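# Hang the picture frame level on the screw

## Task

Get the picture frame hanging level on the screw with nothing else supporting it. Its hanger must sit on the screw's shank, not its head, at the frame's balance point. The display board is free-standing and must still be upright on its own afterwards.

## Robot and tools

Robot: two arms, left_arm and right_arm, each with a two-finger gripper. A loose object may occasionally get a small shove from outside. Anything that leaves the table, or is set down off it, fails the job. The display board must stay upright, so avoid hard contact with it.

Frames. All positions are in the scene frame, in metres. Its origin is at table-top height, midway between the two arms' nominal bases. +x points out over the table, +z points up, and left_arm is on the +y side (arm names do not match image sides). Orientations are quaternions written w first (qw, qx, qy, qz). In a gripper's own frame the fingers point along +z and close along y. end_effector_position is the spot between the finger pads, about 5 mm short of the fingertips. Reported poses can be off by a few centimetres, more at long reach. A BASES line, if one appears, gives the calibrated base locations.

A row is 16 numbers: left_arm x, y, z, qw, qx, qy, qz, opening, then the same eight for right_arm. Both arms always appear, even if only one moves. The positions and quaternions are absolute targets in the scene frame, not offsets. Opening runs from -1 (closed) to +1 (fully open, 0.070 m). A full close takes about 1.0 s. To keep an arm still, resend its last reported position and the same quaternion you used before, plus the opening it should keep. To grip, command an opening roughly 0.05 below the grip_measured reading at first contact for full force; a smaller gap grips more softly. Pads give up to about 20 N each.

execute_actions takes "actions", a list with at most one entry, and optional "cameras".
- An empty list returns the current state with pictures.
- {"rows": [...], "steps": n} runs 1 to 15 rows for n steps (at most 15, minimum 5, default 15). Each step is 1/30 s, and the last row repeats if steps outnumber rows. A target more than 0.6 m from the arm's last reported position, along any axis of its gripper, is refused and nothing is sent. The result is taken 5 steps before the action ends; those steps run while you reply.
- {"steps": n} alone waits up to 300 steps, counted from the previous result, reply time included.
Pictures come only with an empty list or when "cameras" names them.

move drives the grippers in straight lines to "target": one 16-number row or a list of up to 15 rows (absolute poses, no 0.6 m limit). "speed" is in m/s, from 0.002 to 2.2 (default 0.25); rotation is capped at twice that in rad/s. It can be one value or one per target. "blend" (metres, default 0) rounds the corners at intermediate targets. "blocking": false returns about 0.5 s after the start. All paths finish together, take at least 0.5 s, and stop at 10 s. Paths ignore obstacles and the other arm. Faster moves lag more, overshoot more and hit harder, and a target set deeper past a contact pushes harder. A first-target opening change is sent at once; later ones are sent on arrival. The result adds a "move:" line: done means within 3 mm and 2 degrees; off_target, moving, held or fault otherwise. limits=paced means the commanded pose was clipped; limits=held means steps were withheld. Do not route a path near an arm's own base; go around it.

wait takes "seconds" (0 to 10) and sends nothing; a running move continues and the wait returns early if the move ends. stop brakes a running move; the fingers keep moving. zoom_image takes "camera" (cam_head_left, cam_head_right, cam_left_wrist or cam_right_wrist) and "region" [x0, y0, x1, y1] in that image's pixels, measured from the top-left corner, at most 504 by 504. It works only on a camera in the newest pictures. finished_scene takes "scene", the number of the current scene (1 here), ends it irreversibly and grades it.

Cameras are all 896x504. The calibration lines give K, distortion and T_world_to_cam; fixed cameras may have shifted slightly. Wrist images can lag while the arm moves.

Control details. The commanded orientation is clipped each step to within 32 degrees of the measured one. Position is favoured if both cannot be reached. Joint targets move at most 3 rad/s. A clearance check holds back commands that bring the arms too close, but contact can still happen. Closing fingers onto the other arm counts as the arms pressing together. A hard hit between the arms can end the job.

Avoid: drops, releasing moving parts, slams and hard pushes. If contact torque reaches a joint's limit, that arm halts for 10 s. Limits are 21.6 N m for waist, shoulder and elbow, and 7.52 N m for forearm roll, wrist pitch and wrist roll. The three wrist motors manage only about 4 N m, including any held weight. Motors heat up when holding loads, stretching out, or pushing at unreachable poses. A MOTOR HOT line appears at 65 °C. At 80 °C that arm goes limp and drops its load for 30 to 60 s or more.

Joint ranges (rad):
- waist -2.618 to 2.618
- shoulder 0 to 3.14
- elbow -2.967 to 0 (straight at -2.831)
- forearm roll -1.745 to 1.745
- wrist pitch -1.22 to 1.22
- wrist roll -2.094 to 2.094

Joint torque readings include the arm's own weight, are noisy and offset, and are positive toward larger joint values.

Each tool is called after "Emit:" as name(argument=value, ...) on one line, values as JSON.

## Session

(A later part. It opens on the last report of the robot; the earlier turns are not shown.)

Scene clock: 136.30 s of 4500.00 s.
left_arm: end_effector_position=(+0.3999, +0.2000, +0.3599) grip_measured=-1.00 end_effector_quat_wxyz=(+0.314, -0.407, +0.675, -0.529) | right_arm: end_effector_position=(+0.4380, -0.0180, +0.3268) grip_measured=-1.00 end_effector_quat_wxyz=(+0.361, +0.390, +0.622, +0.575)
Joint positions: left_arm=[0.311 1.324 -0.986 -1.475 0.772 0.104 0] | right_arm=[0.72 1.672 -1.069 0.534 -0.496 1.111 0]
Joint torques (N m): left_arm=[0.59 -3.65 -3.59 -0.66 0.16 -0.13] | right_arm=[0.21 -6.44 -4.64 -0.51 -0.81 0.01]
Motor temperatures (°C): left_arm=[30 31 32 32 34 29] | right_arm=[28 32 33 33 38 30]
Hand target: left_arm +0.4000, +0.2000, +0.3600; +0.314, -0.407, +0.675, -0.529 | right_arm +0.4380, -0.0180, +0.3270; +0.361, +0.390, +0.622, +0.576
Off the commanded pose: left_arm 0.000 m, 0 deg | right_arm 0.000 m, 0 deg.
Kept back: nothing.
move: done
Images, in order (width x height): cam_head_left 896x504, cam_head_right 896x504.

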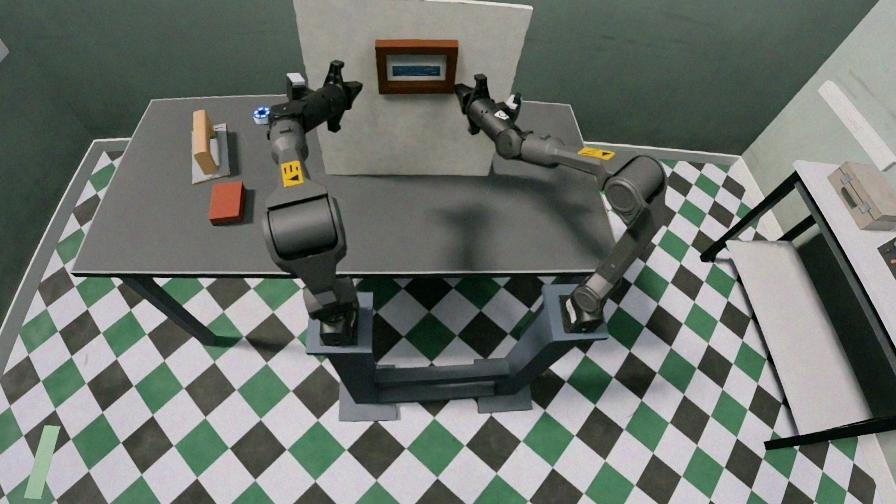

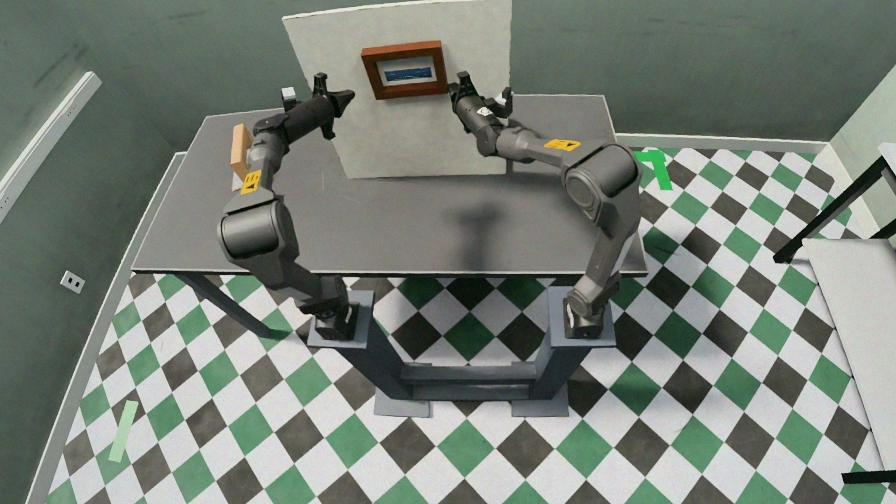

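Emit:
move(target=[[0.40, 0.20, 0.36, 0.314, -0.407, 0.675, -0.529, -1, 0.438, -0.004, 0.318, 0.361, 0.390, 0.622, 0.576, -1]], speed=[0.02], cameras=["cam_head_left","cam_head_right"])

Emit:
zoom_image(camera="cam_head_left", region=[355, 15, 485, 115])

Emit:
move(target=[[0.40, 0.20, 0.36, 0.314, -0.407, 0.675, -0.529, -1, 0.438, -0.020, 0.326, 0.361, 0.390, 0.622, 0.576, -1],[0.40, 0.20, 0.36, 0.314, -0.407, 0.675, -0.529, -1, 0.436, -0.045, 0.334, 0.361, 0.390, 0.622, 0.576, -1]], speed=[0.015,0.02], cameras=["cam_head_left","cam_head_right"])

Emit:
zoom_image(camera="cam_head_left", region=[355, 15, 485, 115])

Emit:
zoom_image(camera="cam_head_right", region=[340, 15, 470, 115])

Scene clock: 137.80 s of 4500.00 s.
left_arm: end_effector_position=(+0.3999, +0.2000, +0.3599) grip_measured=-1.00 end_effector_quat_wxyz=(+0.314, -0.407, +0.675, -0.529) | right_arm: end_effector_position=(+0.4380, -0.0041, +0.3178) grip_measured=-1.00 end_effector_quat_wxyz=(+0.361, +0.390, +0.622, +0.576)
Joint positions: left_arm=[0.311 1.324 -0.986 -1.475 0.772 0.104 0] | right_arm=[0.755 1.715 -1.086 0.573 -0.534 1.087 0]
Joint torques (N m): left_arm=[0.4 -3.72 -3.51 -0.66 0.17 -0.07] | right_arm=[0.66 -7.2 -5.02 -0.58 -0.86 -0.13]
Motor temperatures (°C): left_arm=[30 31 32 32 34 29] | right_arm=[28 32 33 33 38 30]
Hand target: left_arm +0.4000, +0.2000, +0.3600; +0.314, -0.407, +0.675, -0.529 | right_arm +0.4380, -0.0040, +0.3180; +0.361, +0.390, +0.622, +0.576
Off the commanded pose: left_arm 0.000 m, 0 deg | right_arm 0.000 m, 0 deg.
Kept back: nothing.
move: done
Images, in order (width x height): cam_head_left 896x504, cam_head_right 896x504.

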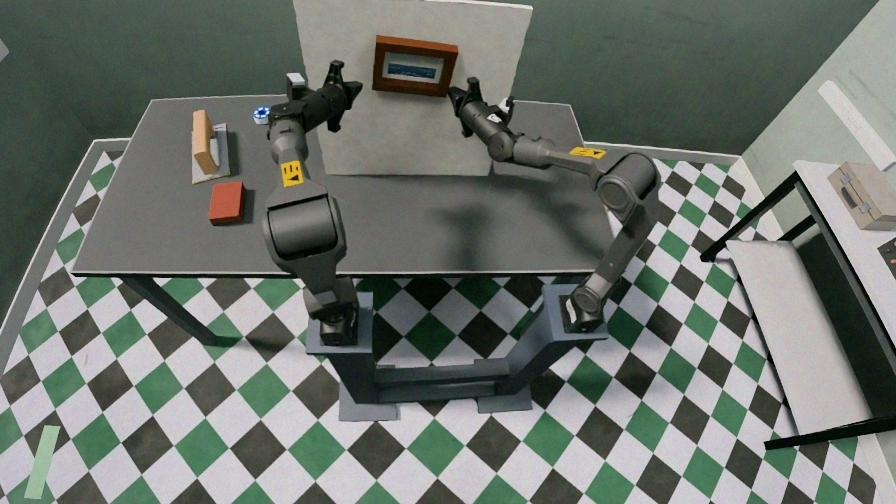

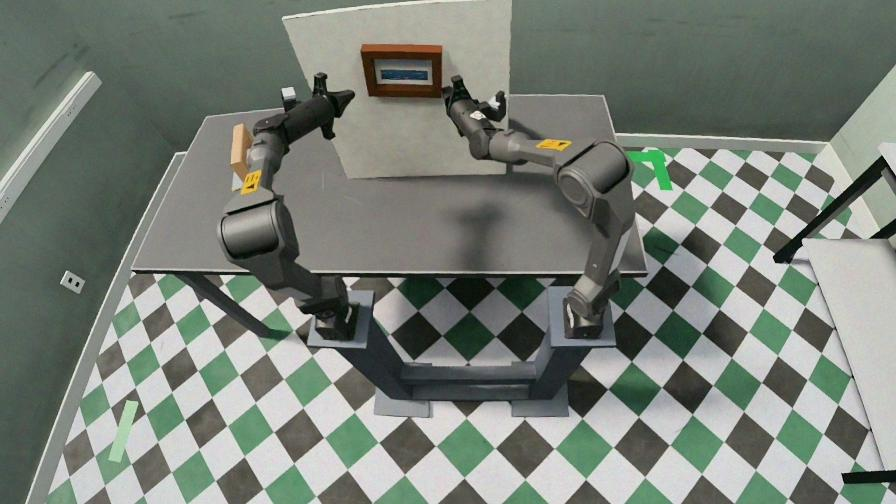

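Scaled by 3.877 from the camera's 896x504 image, which has a finer 1280x720 frame.

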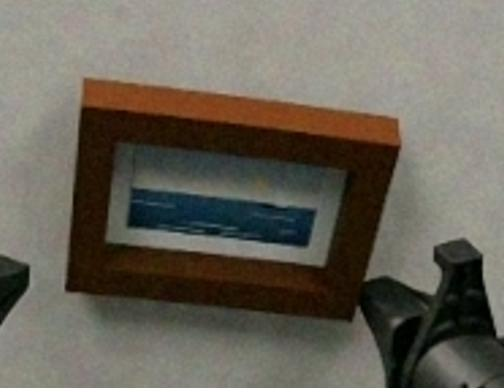

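Scene clock: 140.53 s of 4500.00 s.
left_arm: end_effector_position=(+0.3999, +0.2000, +0.3599) grip_measured=-1.00 end_effector_quat_wxyz=(+0.314, -0.407, +0.675, -0.529) | right_arm: end_effector_position=(+0.4360, -0.0450, +0.3341) grip_measured=-1.00 end_effector_quat_wxyz=(+0.361, +0.390, +0.622, +0.576)
Joint positions: left_arm=[0.311 1.324 -0.986 -1.475 0.772 0.104 0] | right_arm=[0.65 1.602 -1.012 0.404 -0.457 1.218 0]
Joint torques (N m): left_arm=[0.29 -3.78 -3.58 -0.63 0.13 -0.11] | right_arm=[0.23 -6.49 -3.9 -0.22 -0.69 -0.04]
Motor temperatures (°C): left_arm=[30 31 32 32 34 29] | right_arm=[28 32 33 33 38 30]
Hand target: left_arm +0.4000, +0.2000, +0.3600; +0.314, -0.407, +0.675, -0.529 | right_arm +0.4360, -0.0450, +0.3340; +0.361, +0.390, +0.622, +0.576
Off the commanded pose: left_arm 0.000 m, 0 deg | right_arm 0.000 m, 0 deg.
Kept back: nothing.
move: done
Images, in order (width x height): cam_head_left 896x504, cam_head_right 896x504.

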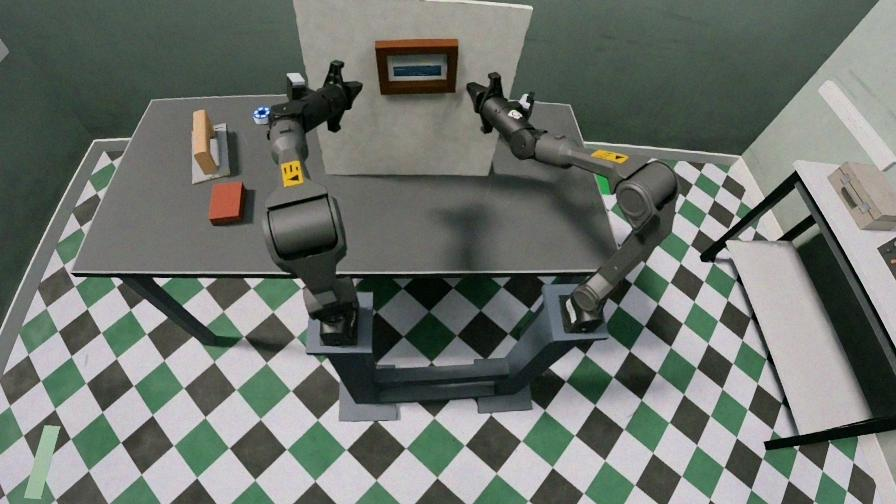

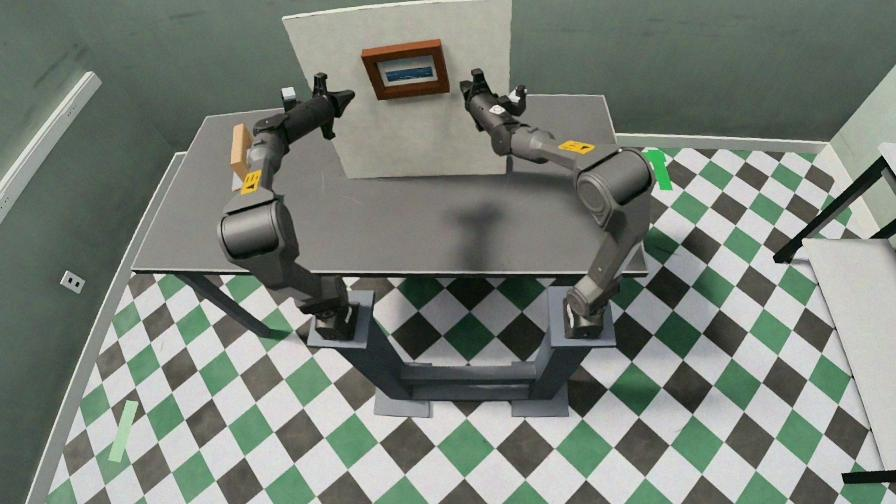

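Scaled by 3.877 from the camera's 896x504 image, which has a finer 1280x720 frame.

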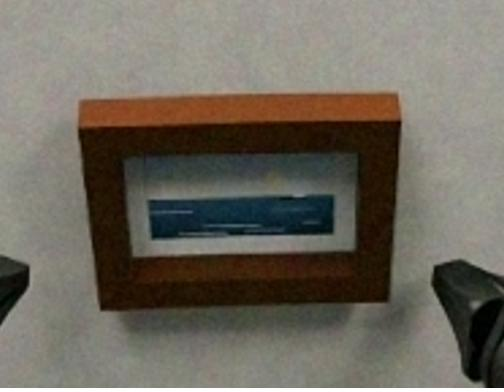

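Scaled by 3.877 from the camera's 896x504 image, which has a finer 1280x720 frame.

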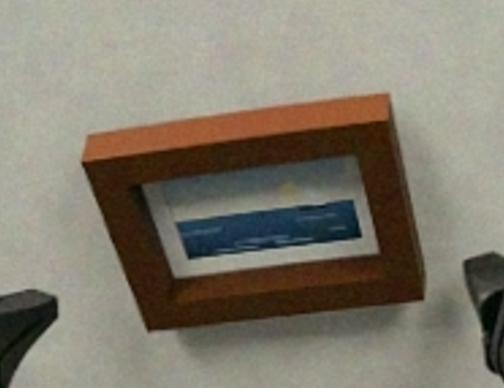

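Emit:
move(target=[[0.425, 0.185, 0.322, 0.314, -0.407, 0.675, -0.529, -1, 0.41, -0.07, 0.334, 0.361, 0.390, 0.622, 0.576, -1],[0.440, 0.175, 0.320, 0.314, -0.407, 0.675, -0.529, -1, 0.40, -0.08, 0.334, 0.361, 0.390, 0.622, 0.576, -1],[0.440, 0.164, 0.320, 0.314, -0.407, 0.675, -0.529, -1, 0.40, -0.08, 0.334, 0.361, 0.390, 0.622, 0.576, -1]], speed=[0.1,0.05,0.02], cameras=["cam_head_left","cam_head_right","cam_left_wrist"])

Emit:
zoom_image(camera="cam_head_left", region=[355, 15, 485, 115])

Emit:
zoom_image(camera="cam_head_right", region=[340, 15, 470, 115])

Scene clock: 142.53 s of 4500.00 s.
left_arm: end_effector_position=(+0.4401, +0.1639, +0.3196) grip_measured=-1.00 end_effector_quat_wxyz=(+0.314, -0.407, +0.676, -0.528) | right_arm: end_effector_position=(+0.3999, -0.0802, +0.3346) grip_measured=-1.00 end_effector_quat_wxyz=(+0.361, +0.390, +0.621, +0.576)
Joint positions: left_arm=[0.123 1.474 -0.965 -1.752 0.601 0.382 0] | right_arm=[0.618 1.433 -0.826 0.324 -0.464 1.29 0]
Joint torques (N m): left_arm=[-0.12 -6.31 -2.65 -0.49 0.38 -0.13] | right_arm=[0.42 -3.83 -4.73 -0.17 -0.65 -0.18]
Motor temperatures (°C): left_arm=[30 31 32 32 34 29] | right_arm=[28 32 33 33 38 30]
Hand target: left_arm +0.4400, +0.1640, +0.3200; +0.314, -0.407, +0.675, -0.529 | right_arm +0.4000, -0.0800, +0.3340; +0.361, +0.390, +0.622, +0.576
Off the commanded pose: left_arm 0.000 m, 0 deg | right_arm 0.001 m, 0 deg.
joint read past its limit (left arm) — joint 4 (forearm roll), lower limit.
joint sent to its limit (left arm) — joint 4 (forearm roll), lower limit.
Kept back: nothing.
move: done
camera_calibration:
cam_left_wrist: T_world_to_cam=[[0.233015, -0.130761, 0.963642, -0.385554], [-0.868533, -0.473721, 0.145735, 0.413944], [0.437441, -0.870913, -0.223954, 0.143494], [0, 0, 0, 1]] pos_world=[0.386594, 0.27065, 0.343345]
Images, in order (width x height): cam_head_left 896x504, cam_head_right 896x504, cam_left_wrist 896x504.

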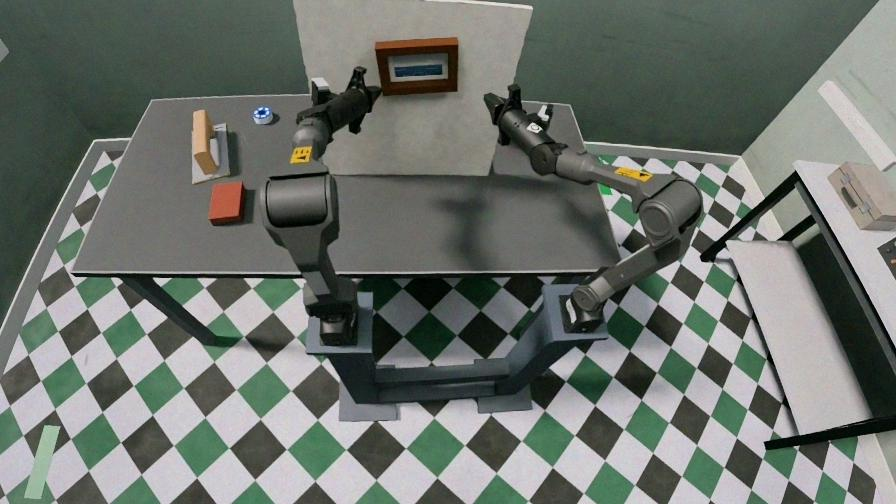

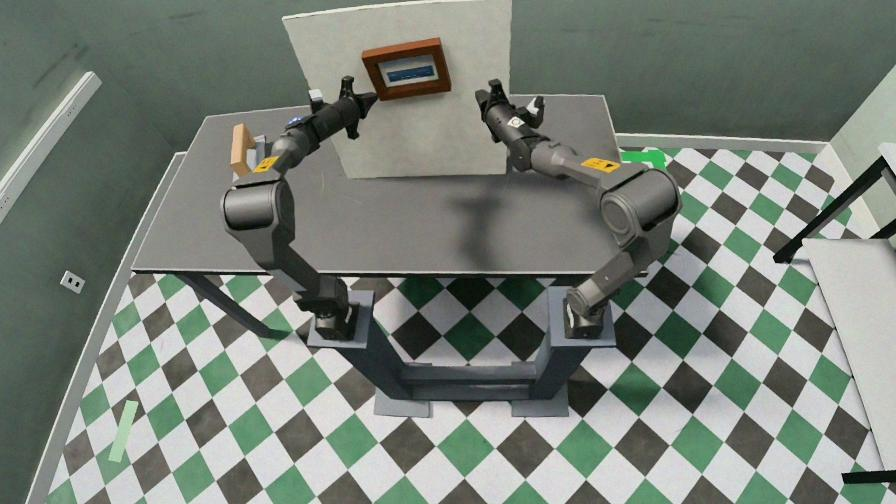

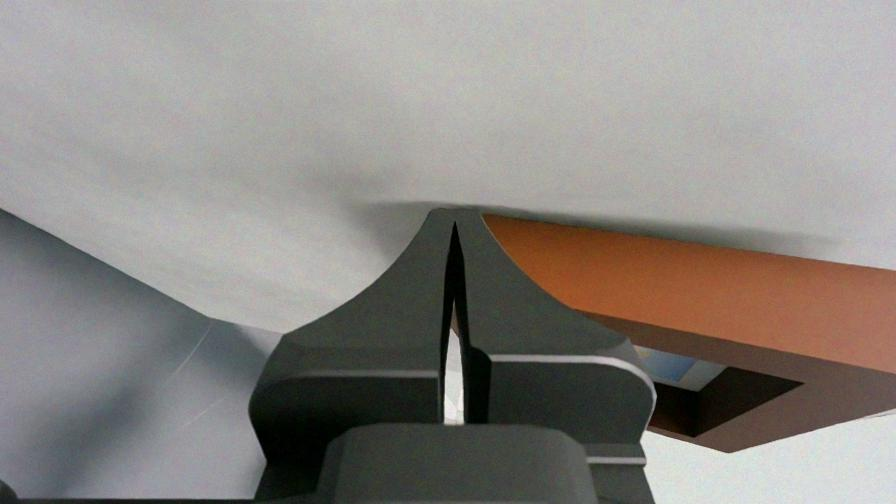

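Scaled by 3.877 from the camera's 896x504 image, which has a finer 1280x720 frame.

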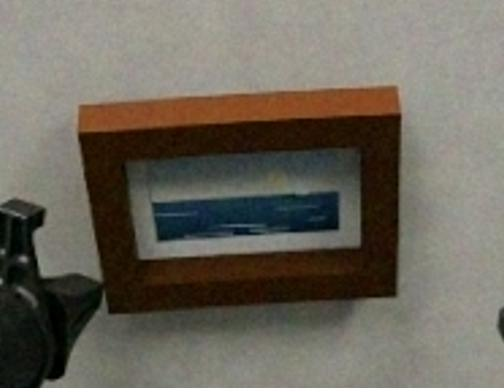

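Scaled by 3.877 from the camera's 896x504 image, which has a finer 1280x720 frame.

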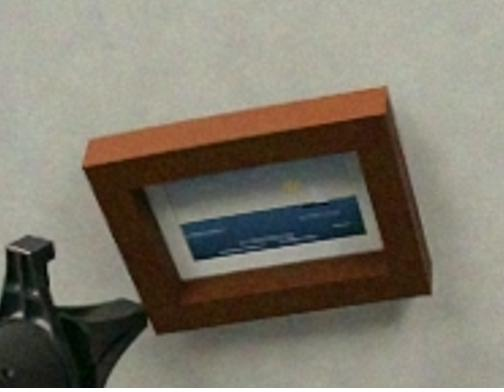

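Emit:
move(target=[[0.438, 0.145, 0.312, 0.314, -0.407, 0.675, -0.529, -1, 0.40, -0.08, 0.334, 0.361, 0.390, 0.622, 0.576, -1],[0.438, 0.130, 0.306, 0.314, -0.407, 0.675, -0.529, -1, 0.40, -0.08, 0.334, 0.361, 0.390, 0.622, 0.576, -1]], speed=[0.02,0.02], cameras=["cam_head_left","cam_head_right"])

Emit:
zoom_image(camera="cam_head_right", region=[340, 15, 470, 115])

Emit:
move(target=[[0.438, 0.145, 0.312, 0.314, -0.407, 0.675, -0.529, -1, 0.40, -0.08, 0.334, 0.361, 0.390, 0.622, 0.576, -1],[0.436, 0.175, 0.320, 0.314, -0.407, 0.675, -0.529, -1, 0.40, -0.08, 0.334, 0.361, 0.390, 0.622, 0.576, -1]], speed=[0.015,0.02], cameras=["cam_head_left","cam_head_right"])

Emit:
zoom_image(camera="cam_head_left", region=[355, 15, 485, 115])

Emit:
zoom_image(camera="cam_head_right", region=[340, 15, 470, 115])

Scene clock: 145.10 s of 4500.00 s.
left_arm: end_effector_position=(+0.4378, +0.1299, +0.3065) grip_measured=-1.00 end_effector_quat_wxyz=(+0.297, -0.410, +0.692, -0.515) | right_arm: end_effector_position=(+0.4000, -0.0801, +0.3342) grip_measured=-1.00 end_effector_quat_wxyz=(+0.361, +0.390, +0.621, +0.576)
Joint positions: left_arm=[-0.004 1.48 -0.961 -1.752 0.489 0.352 0] | right_arm=[0.618 1.434 -0.826 0.324 -0.464 1.29 0]
Joint torques (N m): left_arm=[-0.36 -4.62 -3.5 -0.27 0.32 -0.1] | right_arm=[0.71 -3.88 -4.7 -0.18 -0.66 -0.19]
Motor temperatures (°C): left_arm=[30 31 32 32 34 29] | right_arm=[28 31 33 33 38 30]
Hand target: left_arm +0.4380, +0.1301, +0.3063; +0.297, -0.410, +0.692, -0.515 | right_arm +0.4000, -0.0800, +0.3340; +0.361, +0.390, +0.622, +0.576
Off the commanded pose: left_arm 0.000 m, 3 deg | right_arm 0.000 m, 0 deg.
joint sent to its limit (left arm) — joint 4 (forearm roll), lower limit.
Kept back: nothing.
move: off_target (left_arm)
Images, in order (width x height): cam_head_left 896x504, cam_head_right 896x504.

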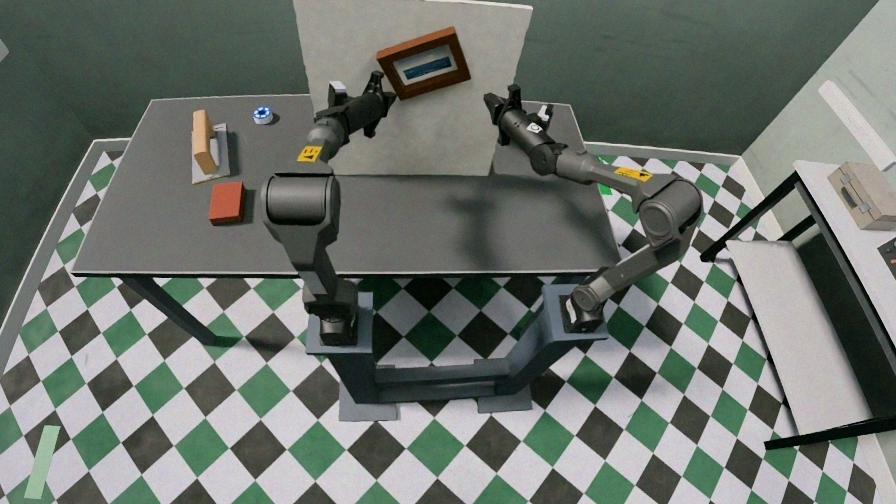

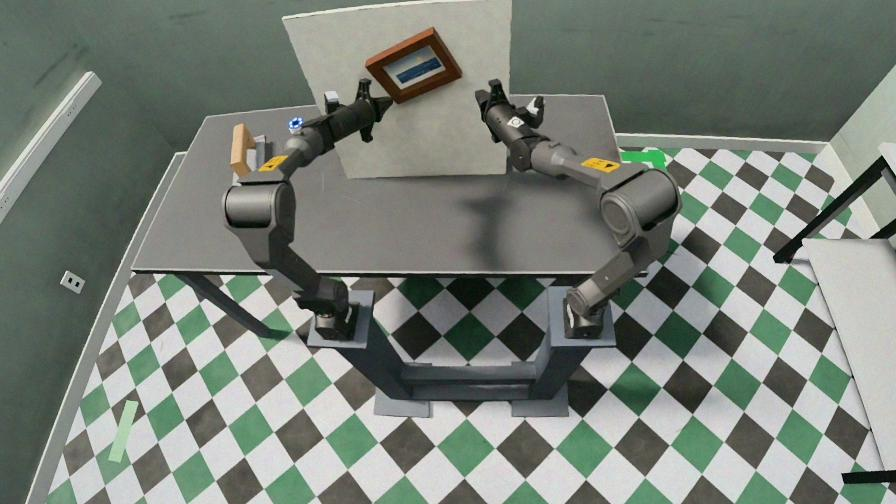

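Scaled by 3.877 from the camera's 896x504 image, which has a finer 1280x720 frame.

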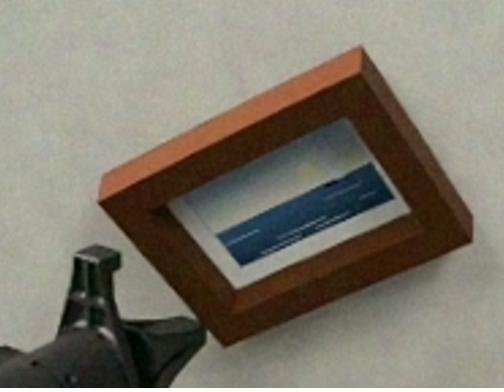

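Scene clock: 148.73 s of 4500.00 s.
left_arm: end_effector_position=(+0.4360, +0.1752, +0.3195) grip_measured=-1.00 end_effector_quat_wxyz=(+0.314, -0.407, +0.675, -0.529) | right_arm: end_effector_position=(+0.4000, -0.0801, +0.3342) grip_measured=-1.00 end_effector_quat_wxyz=(+0.361, +0.390, +0.621, +0.576)
Joint positions: left_arm=[0.171 1.466 -0.955 -1.726 0.644 0.372 0] | right_arm=[0.618 1.434 -0.826 0.324 -0.464 1.29 0]
Joint torques (N m): left_arm=[-0.24 -6.34 -3.68 -0.48 0.33 -0.05] | right_arm=[0.69 -3.93 -4.72 -0.18 -0.68 -0.19]
Motor temperatures (°C): left_arm=[30 31 32 31 34 29] | right_arm=[28 31 33 33 38 30]
Hand target: left_arm +0.4360, +0.1750, +0.3200; +0.314, -0.407, +0.675, -0.529 | right_arm +0.4000, -0.0800, +0.3340; +0.361, +0.390, +0.622, +0.576
Off the commanded pose: left_arm 0.001 m, 0 deg | right_arm 0.000 m, 0 deg.
Kept back: nothing.
move: done
Images, in order (width x height): cam_head_left 896x504, cam_head_right 896x504.

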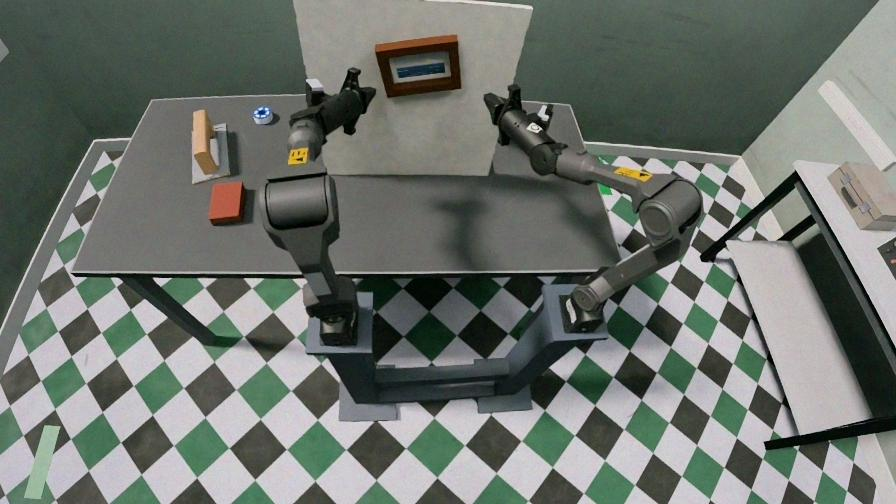

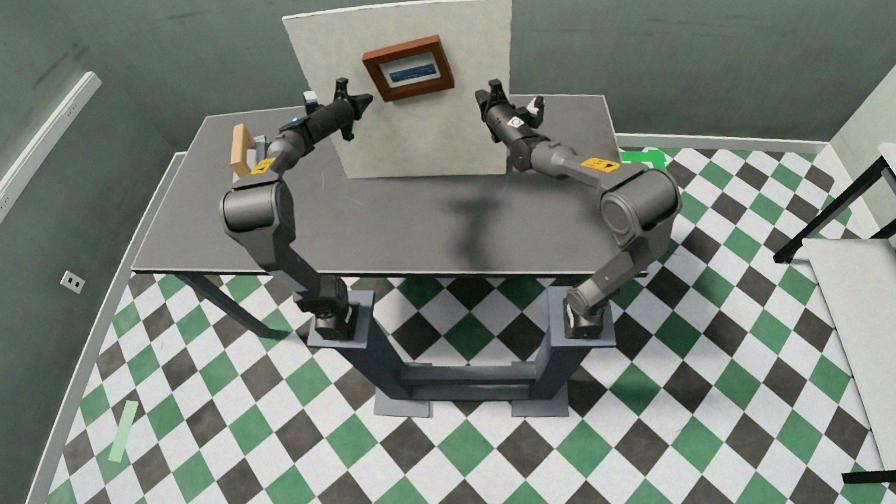

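Scaled by 3.877 from the camera's 896x504 image, which has a finer 1280x720 frame.

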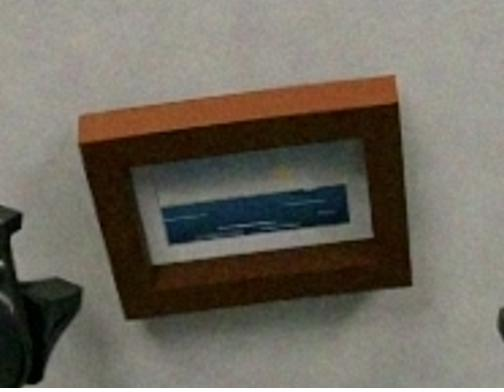

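Scaled by 3.877 from the camera's 896x504 image, which has a finer 1280x720 frame.

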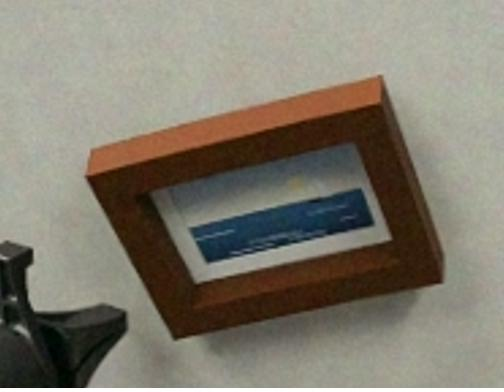

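Emit:
move(target=[[0.40, 0.20, 0.34, 0.314, -0.407, 0.675, -0.529, -1, 0.37, 0.0, 0.33, 0.4042, 0.3191, 0.6397, 0.5706, 0.25],[0.37, 0.25, 0.42, 0.361, -0.390, 0.622, -0.576, -1, 0.388, 0.048, 0.3265, 0.4042, 0.3191, 0.6397, 0.5706, 0.3]], speed=[0.12,0.08], cameras=["cam_right_wrist","cam_head_left"])

Emit:
move(target=[[0.37, 0.25, 0.42, 0.361, -0.390, 0.622, -0.576, -1, 0.425, 0.068, 0.3258, 0.4042, 0.3191, 0.6397, 0.5706, 0.3]], speed=[0.04], cameras=["cam_right_wrist","cam_head_left"])

Emit:
zoom_image(camera="cam_right_wrist", region=[250, 0, 650, 350])

Scene clock: 153.70 s of 4500.00 s.
left_arm: end_effector_position=(+0.3699, +0.2501, +0.4202) grip_measured=-1.00 end_effector_quat_wxyz=(+0.361, -0.390, +0.622, -0.576) | right_arm: end_effector_position=(+0.3880, +0.0482, +0.3262) grip_measured=+0.30 end_effector_quat_wxyz=(+0.404, +0.319, +0.640, +0.570)
Joint positions: left_arm=[0.587 1.255 -1.021 -1.57 1.027 0.125 0] | right_arm=[0.964 1.726 -1.084 0.761 -0.68 0.79 0.046]
Joint torques (N m): left_arm=[-0.85 -4.03 -2.18 -0.63 -0.09 0.06] | right_arm=[-0.41 -7.87 -3.54 -0.66 -0.54 0.17]
Motor temperatures (°C): left_arm=[30 31 32 31 34 29] | right_arm=[28 31 33 33 38 30]
Hand target: left_arm +0.3700, +0.2500, +0.4200; +0.361, -0.390, +0.622, -0.576 | right_arm +0.3880, +0.0480, +0.3265; +0.404, +0.319, +0.640, +0.571
Off the commanded pose: left_arm 0.000 m, 0 deg | right_arm 0.000 m, 0 deg.
Kept back: nothing.
move: done
camera_calibration:
cam_right_wrist: T_world_to_cam=[[0.0260247, -0.11672, -0.992824, 0.320015], [-0.911303, 0.405471, -0.0715564, 0.351161], [0.410913, 0.906626, -0.0958149, -0.0535337], [0, 0, 0, 1]] pos_world=[0.333683, -0.0564983, 0.337717]
Images, in order (width x height): cam_head_left 896x504, cam_right_wrist 896x504.

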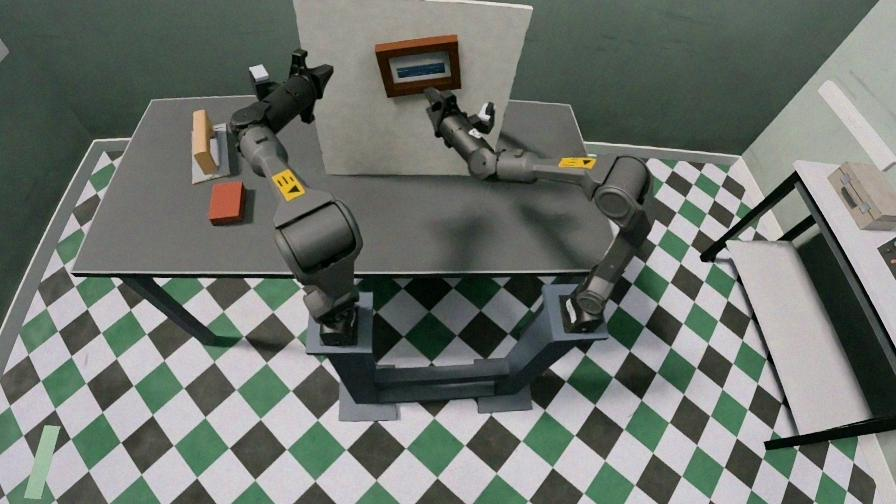

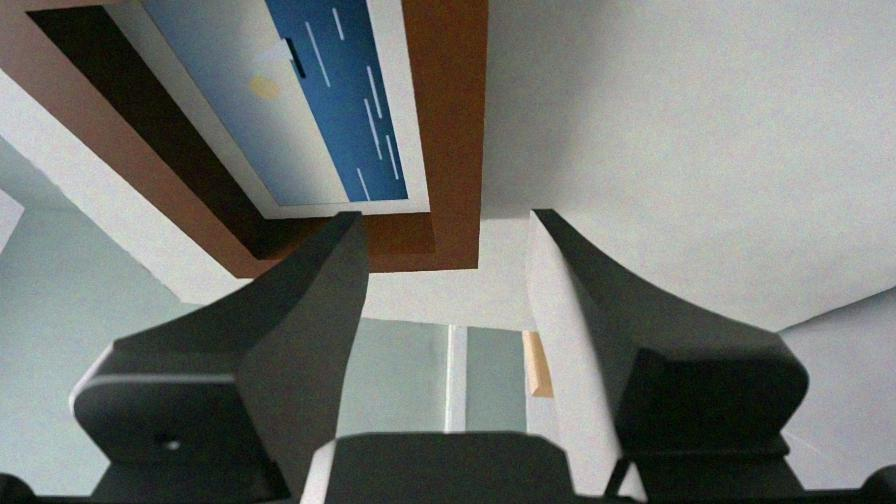

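Scene clock: 155.00 s of 4500.00 s.
left_arm: end_effector_position=(+0.3699, +0.2501, +0.4202) grip_measured=-1.00 end_effector_quat_wxyz=(+0.361, -0.390, +0.622, -0.576) | right_arm: end_effector_position=(+0.4251, +0.0682, +0.3258) grip_measured=+0.30 end_effector_quat_wxyz=(+0.404, +0.319, +0.640, +0.571)
Joint positions: left_arm=[0.587 1.255 -1.021 -1.57 1.027 0.125 0] | right_arm=[0.912 1.849 -1.259 0.736 -0.612 0.789 0.046]
Joint torques (N m): left_arm=[-0.72 -3.09 -2.4 -0.65 -0.06 0.08] | right_arm=[0.17 -8.23 -3.81 -0.58 -0.67 -0.2]
Motor temperatures (°C): left_arm=[30 31 32 31 34 29] | right_arm=[28 31 33 33 38 30]
Hand target: left_arm +0.3700, +0.2500, +0.4200; +0.361, -0.390, +0.622, -0.576 | right_arm +0.4250, +0.0680, +0.3258; +0.404, +0.319, +0.640, +0.571
Off the commanded pose: left_arm 0.000 m, 0 deg | right_arm 0.000 m, 0 deg.
Kept back: nothing.
move: done
camera_calibration:
cam_right_wrist: T_world_to_cam=[[0.0256278, -0.115501, -0.992977, 0.321135], [-0.911367, 0.40548, -0.0706862, 0.376555], [0.410796, 0.906778, -0.0948725, -0.087228], [0, 0, 0, 1]] pos_world=[0.370783, -0.0364975, 0.337221]
Images, in order (width x height): cam_head_left 896x504, cam_right_wrist 896x504.

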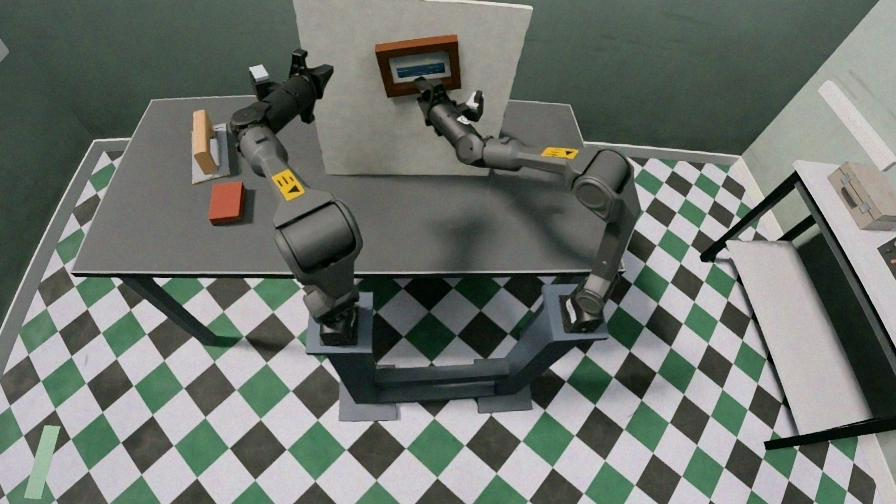

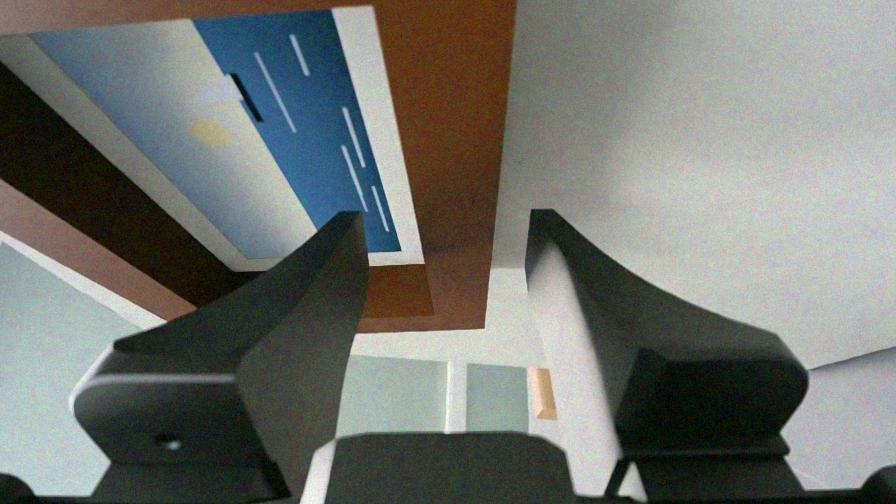

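Scaled by 1.260 from the camera's 896x504 image, which has a finer 1280x720 frame.

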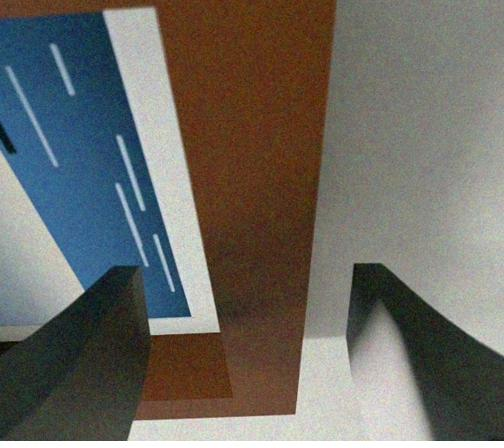

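Emit:
move(target=[[0.37, 0.25, 0.42, 0.361, -0.390, 0.622, -0.576, -1, 0.425, 0.068, 0.3238, 0.4042, 0.3191, 0.6397, 0.5706, 0.3],[0.37, 0.25, 0.42, 0.361, -0.390, 0.622, -0.576, -1, 0.4366, 0.0741, 0.3235, 0.4042, 0.3191, 0.6397, 0.5706, 0.3]], speed=[0.02,0.03], cameras=["cam_right_wrist"])

Emit:
zoom_image(camera="cam_right_wrist", region=[250, 0, 650, 350])

Emit:
move(target=[[0.37, 0.25, 0.42, 0.361, -0.390, 0.622, -0.576, -1, 0.4366, 0.0741, 0.3235, 0.4042, 0.3191, 0.6397, 0.5706, -0.2]], speed=[0.02], cameras=["cam_right_wrist"])

Emit:
zoom_image(camera="cam_right_wrist", region=[250, 0, 650, 350])

Scene clock: 156.33 s of 4500.00 s.
left_arm: end_effector_position=(+0.3699, +0.2501, +0.4202) grip_measured=-1.00 end_effector_quat_wxyz=(+0.361, -0.390, +0.622, -0.576) | right_arm: end_effector_position=(+0.4365, +0.0744, +0.3235) grip_measured=+0.30 end_effector_quat_wxyz=(+0.404, +0.319, +0.640, +0.571)
Joint positions: left_arm=[0.587 1.255 -1.021 -1.57 1.027 0.125 0] | right_arm=[0.898 1.891 -1.313 0.727 -0.595 0.791 0.046]
Joint torques (N m): left_arm=[-0.92 -3.02 -2.61 -0.64 -0.1 0.08] | right_arm=[-0.05 -8.29 -4.08 -0.6 -0.63 -0.18]
Motor temperatures (°C): left_arm=[30 31 32 31 34 29] | right_arm=[28 31 33 33 38 30]
Hand target: left_arm +0.3700, +0.2500, +0.4200; +0.361, -0.390, +0.622, -0.576 | right_arm +0.4366, +0.0741, +0.3235; +0.404, +0.319, +0.640, +0.571
Off the commanded pose: left_arm 0.000 m, 0 deg | right_arm 0.000 m, 0 deg.
Kept back: nothing.
move: done
camera_calibration:
cam_right_wrist: T_world_to_cam=[[0.0259834, -0.115766, -0.992937, 0.319117], [-0.911489, 0.405135, -0.0710868, 0.384438], [0.410503, 0.906898, -0.0949931, -0.097595], [0, 0, 0, 1]] pos_world=[0.382182, -0.0302975, 0.33492]
Images, in order (width x height): cam_right_wrist 896x504.

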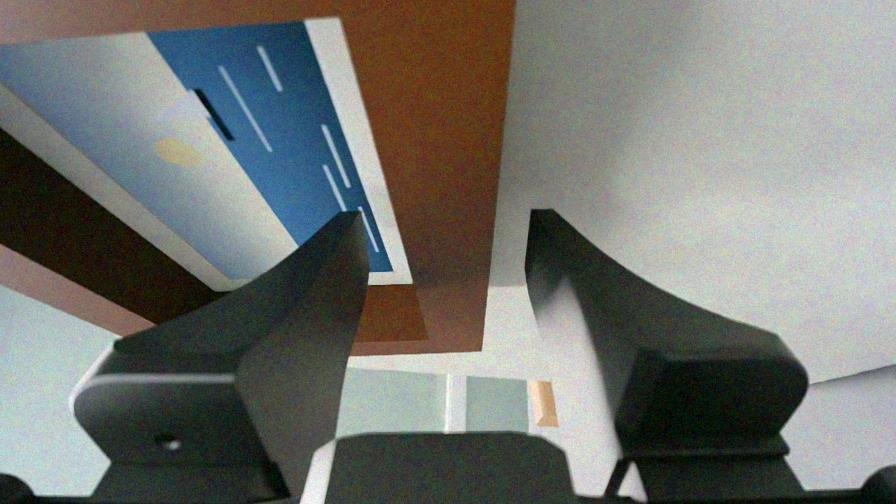

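Scaled by 1.260 from the camera's 896x504 image, which has a finer 1280x720 frame.

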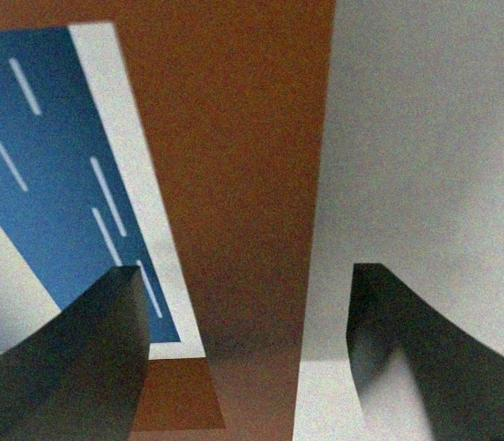

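Scene clock: 156.83 s of 4500.00 s.
left_arm: end_effector_position=(+0.3699, +0.2501, +0.4202) grip_measured=-1.00 end_effector_quat_wxyz=(+0.361, -0.390, +0.622, -0.576) | right_arm: end_effector_position=(+0.4365, +0.0744, +0.3235) grip_measured=-0.20 end_effector_quat_wxyz=(+0.404, +0.319, +0.640, +0.571)
Joint positions: left_arm=[0.587 1.255 -1.021 -1.57 1.027 0.125 0] | right_arm=[0.898 1.891 -1.313 0.727 -0.595 0.791 0.028]
Joint torques (N m): left_arm=[-0.75 -2.95 -2.54 -0.64 -0.06 0.1] | right_arm=[0.44 -9.33 -3.64 -0.56 -0.77 -0.18]
Motor temperatures (°C): left_arm=[30 31 32 31 34 29] | right_arm=[28 31 33 33 38 30]
Hand target: left_arm +0.3700, +0.2500, +0.4200; +0.361, -0.390, +0.622, -0.576 | right_arm +0.4366, +0.0741, +0.3235; +0.404, +0.319, +0.640, +0.571
Off the commanded pose: left_arm 0.000 m, 0 deg | right_arm 0.000 m, 0 deg.
Kept back: nothing.
move: done
camera_calibration:
cam_right_wrist: T_world_to_cam=[[0.0259834, -0.115766, -0.992937, 0.319117], [-0.911489, 0.405135, -0.0710868, 0.384438], [0.410503, 0.906898, -0.0949931, -0.097595], [0, 0, 0, 1]] pos_world=[0.382182, -0.0302975, 0.33492]
Images, in order (width x height): cam_right_wrist 896x504.

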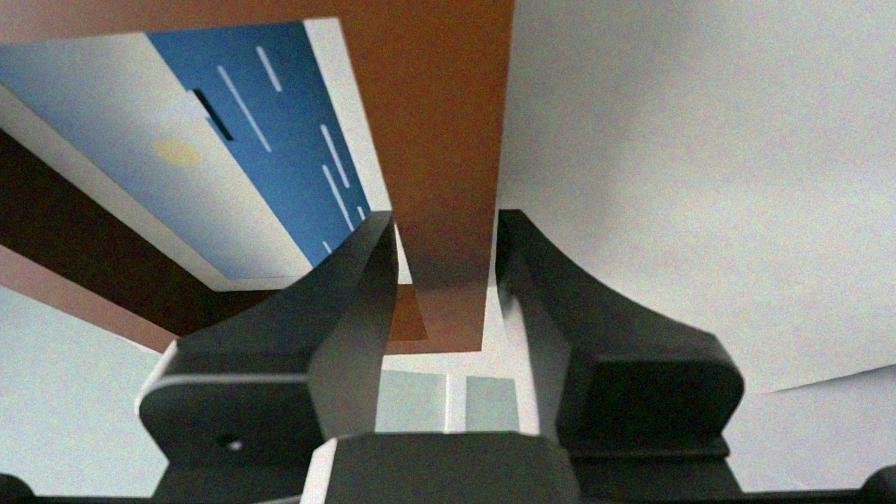

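Scaled by 1.260 from the camera's 896x504 image, which has a finer 1280x720 frame.

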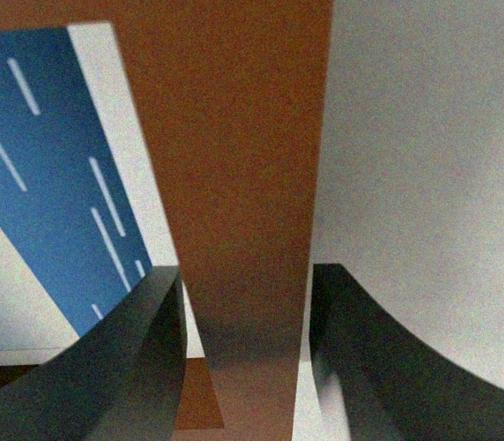

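Emit:
move(target=[[0.37, 0.25, 0.42, 0.361, -0.390, 0.622, -0.576, -1, 0.4366, 0.0744, 0.3235, 0.4042, 0.3191, 0.6397, 0.5706, -0.38]], speed=[0.02], cameras=[])

Emit:
move(target=[[0.37, 0.25, 0.42, 0.361, -0.390, 0.622, -0.576, -1, 0.4366, 0.0744, 0.3235, 0.4042, 0.3191, 0.6397, 0.5706, -0.49]], speed=[0.02], cameras=["cam_right_wrist","cam_head_left","cam_head_right"])

Emit:
zoom_image(camera="cam_head_left", region=[355, 15, 485, 115])

Emit:
zoom_image(camera="cam_head_right", region=[340, 15, 470, 115])

Scene clock: 158.07 s of 4500.00 s.
left_arm: end_effector_position=(+0.3699, +0.2501, +0.4202) grip_measured=-1.00 end_effector_quat_wxyz=(+0.361, -0.390, +0.622, -0.576) | right_arm: end_effector_position=(+0.4365, +0.0743, +0.3230) grip_measured=-0.38 end_effector_quat_wxyz=(+0.404, +0.319, +0.640, +0.570)
Joint positions: left_arm=[0.587 1.255 -1.021 -1.57 1.027 0.125 0] | right_arm=[0.898 1.891 -1.312 0.728 -0.595 0.79 0.022]
Joint torques (N m): left_arm=[-0.79 -2.96 -2.38 -0.67 -0.07 0.07] | right_arm=[0.72 -8.1 -5.1 -0.5 -0.8 -0.19]
Motor temperatures (°C): left_arm=[30 31 32 31 34 29] | right_arm=[28 31 33 33 38 30]
Hand target: left_arm +0.3700, +0.2500, +0.4200; +0.361, -0.390, +0.622, -0.576 | right_arm +0.4366, +0.0744, +0.3235; +0.404, +0.319, +0.640, +0.571
Off the commanded pose: left_arm 0.000 m, 0 deg | right_arm 0.001 m, 0 deg.
Kept back: nothing.
move: done
No camera images: "cameras" was empty.

Scene clock: 158.57 s of 4500.00 s.
left_arm: end_effector_position=(+0.3699, +0.2501, +0.4202) grip_measured=-1.00 end_effector_quat_wxyz=(+0.361, -0.390, +0.622, -0.576) | right_arm: end_effector_position=(+0.4362, +0.0747, +0.3234) grip_measured=-0.44 end_effector_quat_wxyz=(+0.404, +0.319, +0.640, +0.571)
Joint positions: left_arm=[0.587 1.255 -1.021 -1.57 1.027 0.125 0] | right_arm=[0.898 1.891 -1.312 0.728 -0.595 0.79 0.02]
Joint torques (N m): left_arm=[-0.79 -2.97 -2.39 -0.68 -0.11 0.09] | right_arm=[-1.48 -8.82 -5.44 -0.3 -1.12 0.37]
Motor temperatures (°C): left_arm=[30 31 32 31 34 29] | right_arm=[28 31 33 33 38 30]
Hand target: left_arm +0.3700, +0.2500, +0.4200; +0.361, -0.390, +0.622, -0.576 | right_arm +0.4366, +0.0744, +0.3235; +0.404, +0.319, +0.640, +0.571
Off the commanded pose: left_arm 0.000 m, 0 deg | right_arm 0.001 m, 0 deg.
Kept back: nothing.
move: done
camera_calibration:
cam_right_wrist: T_world_to_cam=[[0.0262471, -0.116956, -0.99279, 0.318968], [-0.91176, 0.404408, -0.0717464, 0.384434], [0.409883, 0.90707, -0.0960215, -0.0971979], [0, 0, 0, 1]] pos_world=[0.38198, -0.0299978, 0.334917]
Images, in order (width x height): cam_head_left 896x504, cam_head_right 896x504, cam_right_wrist 896x504.

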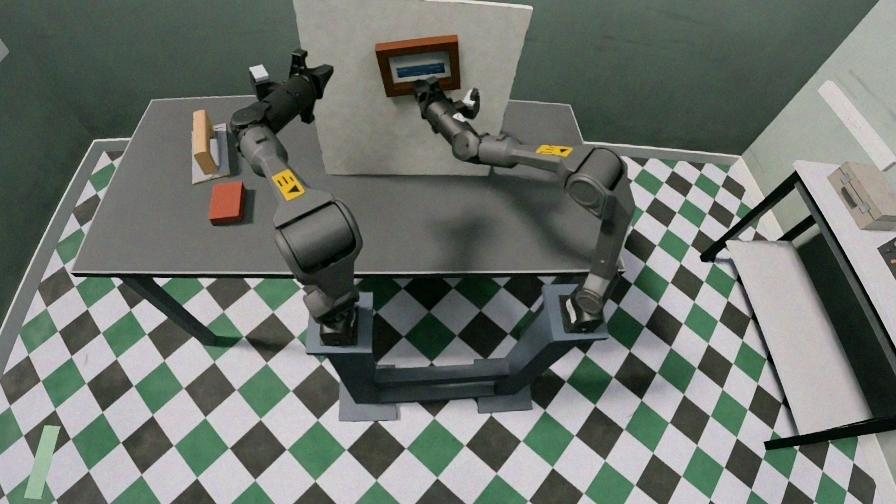

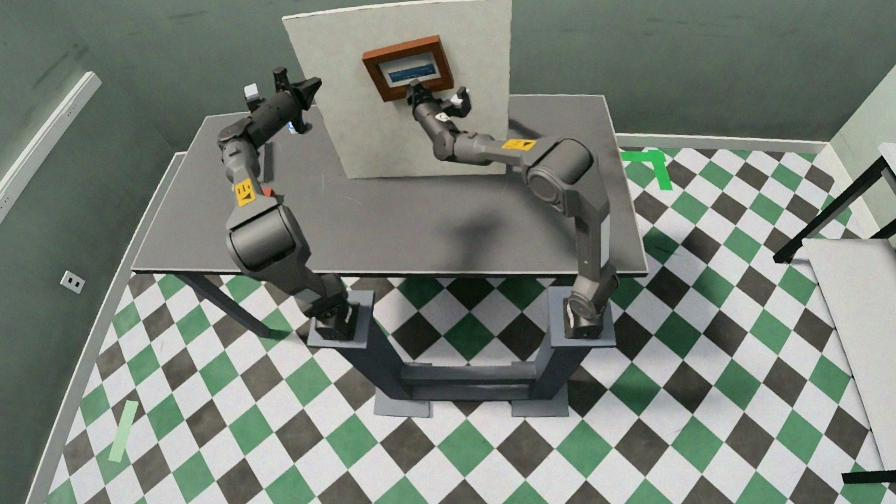

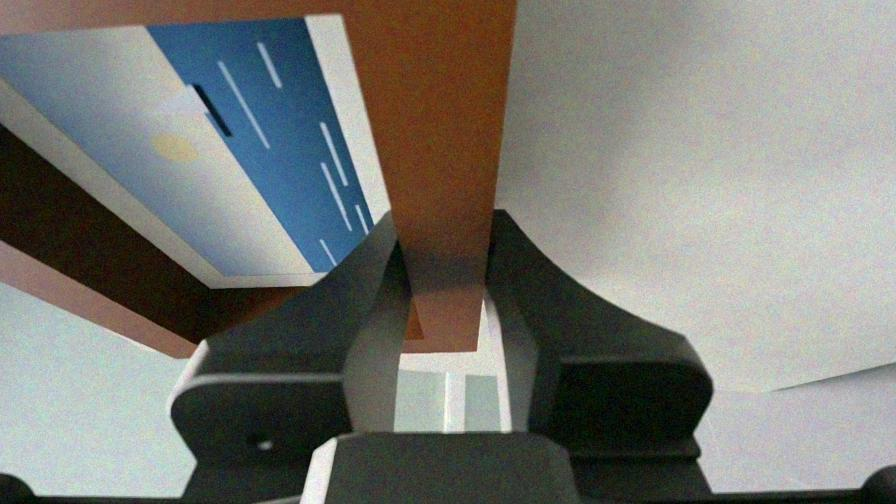

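Scaled by 3.877 from the camera's 896x504 image, which has a finer 1280x720 frame.

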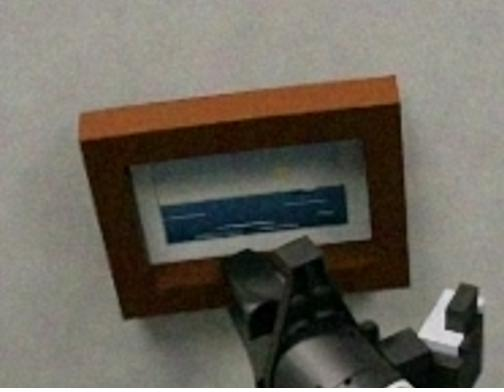

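Scaled by 3.877 from the camera's 896x504 image, which has a finer 1280x720 frame.

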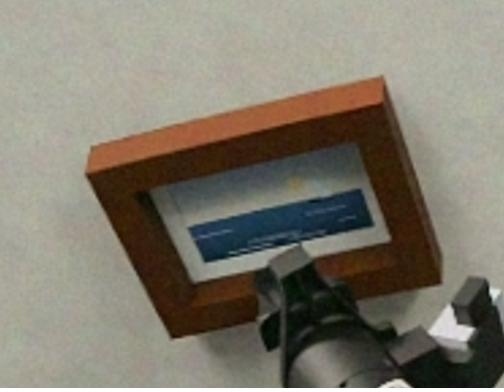

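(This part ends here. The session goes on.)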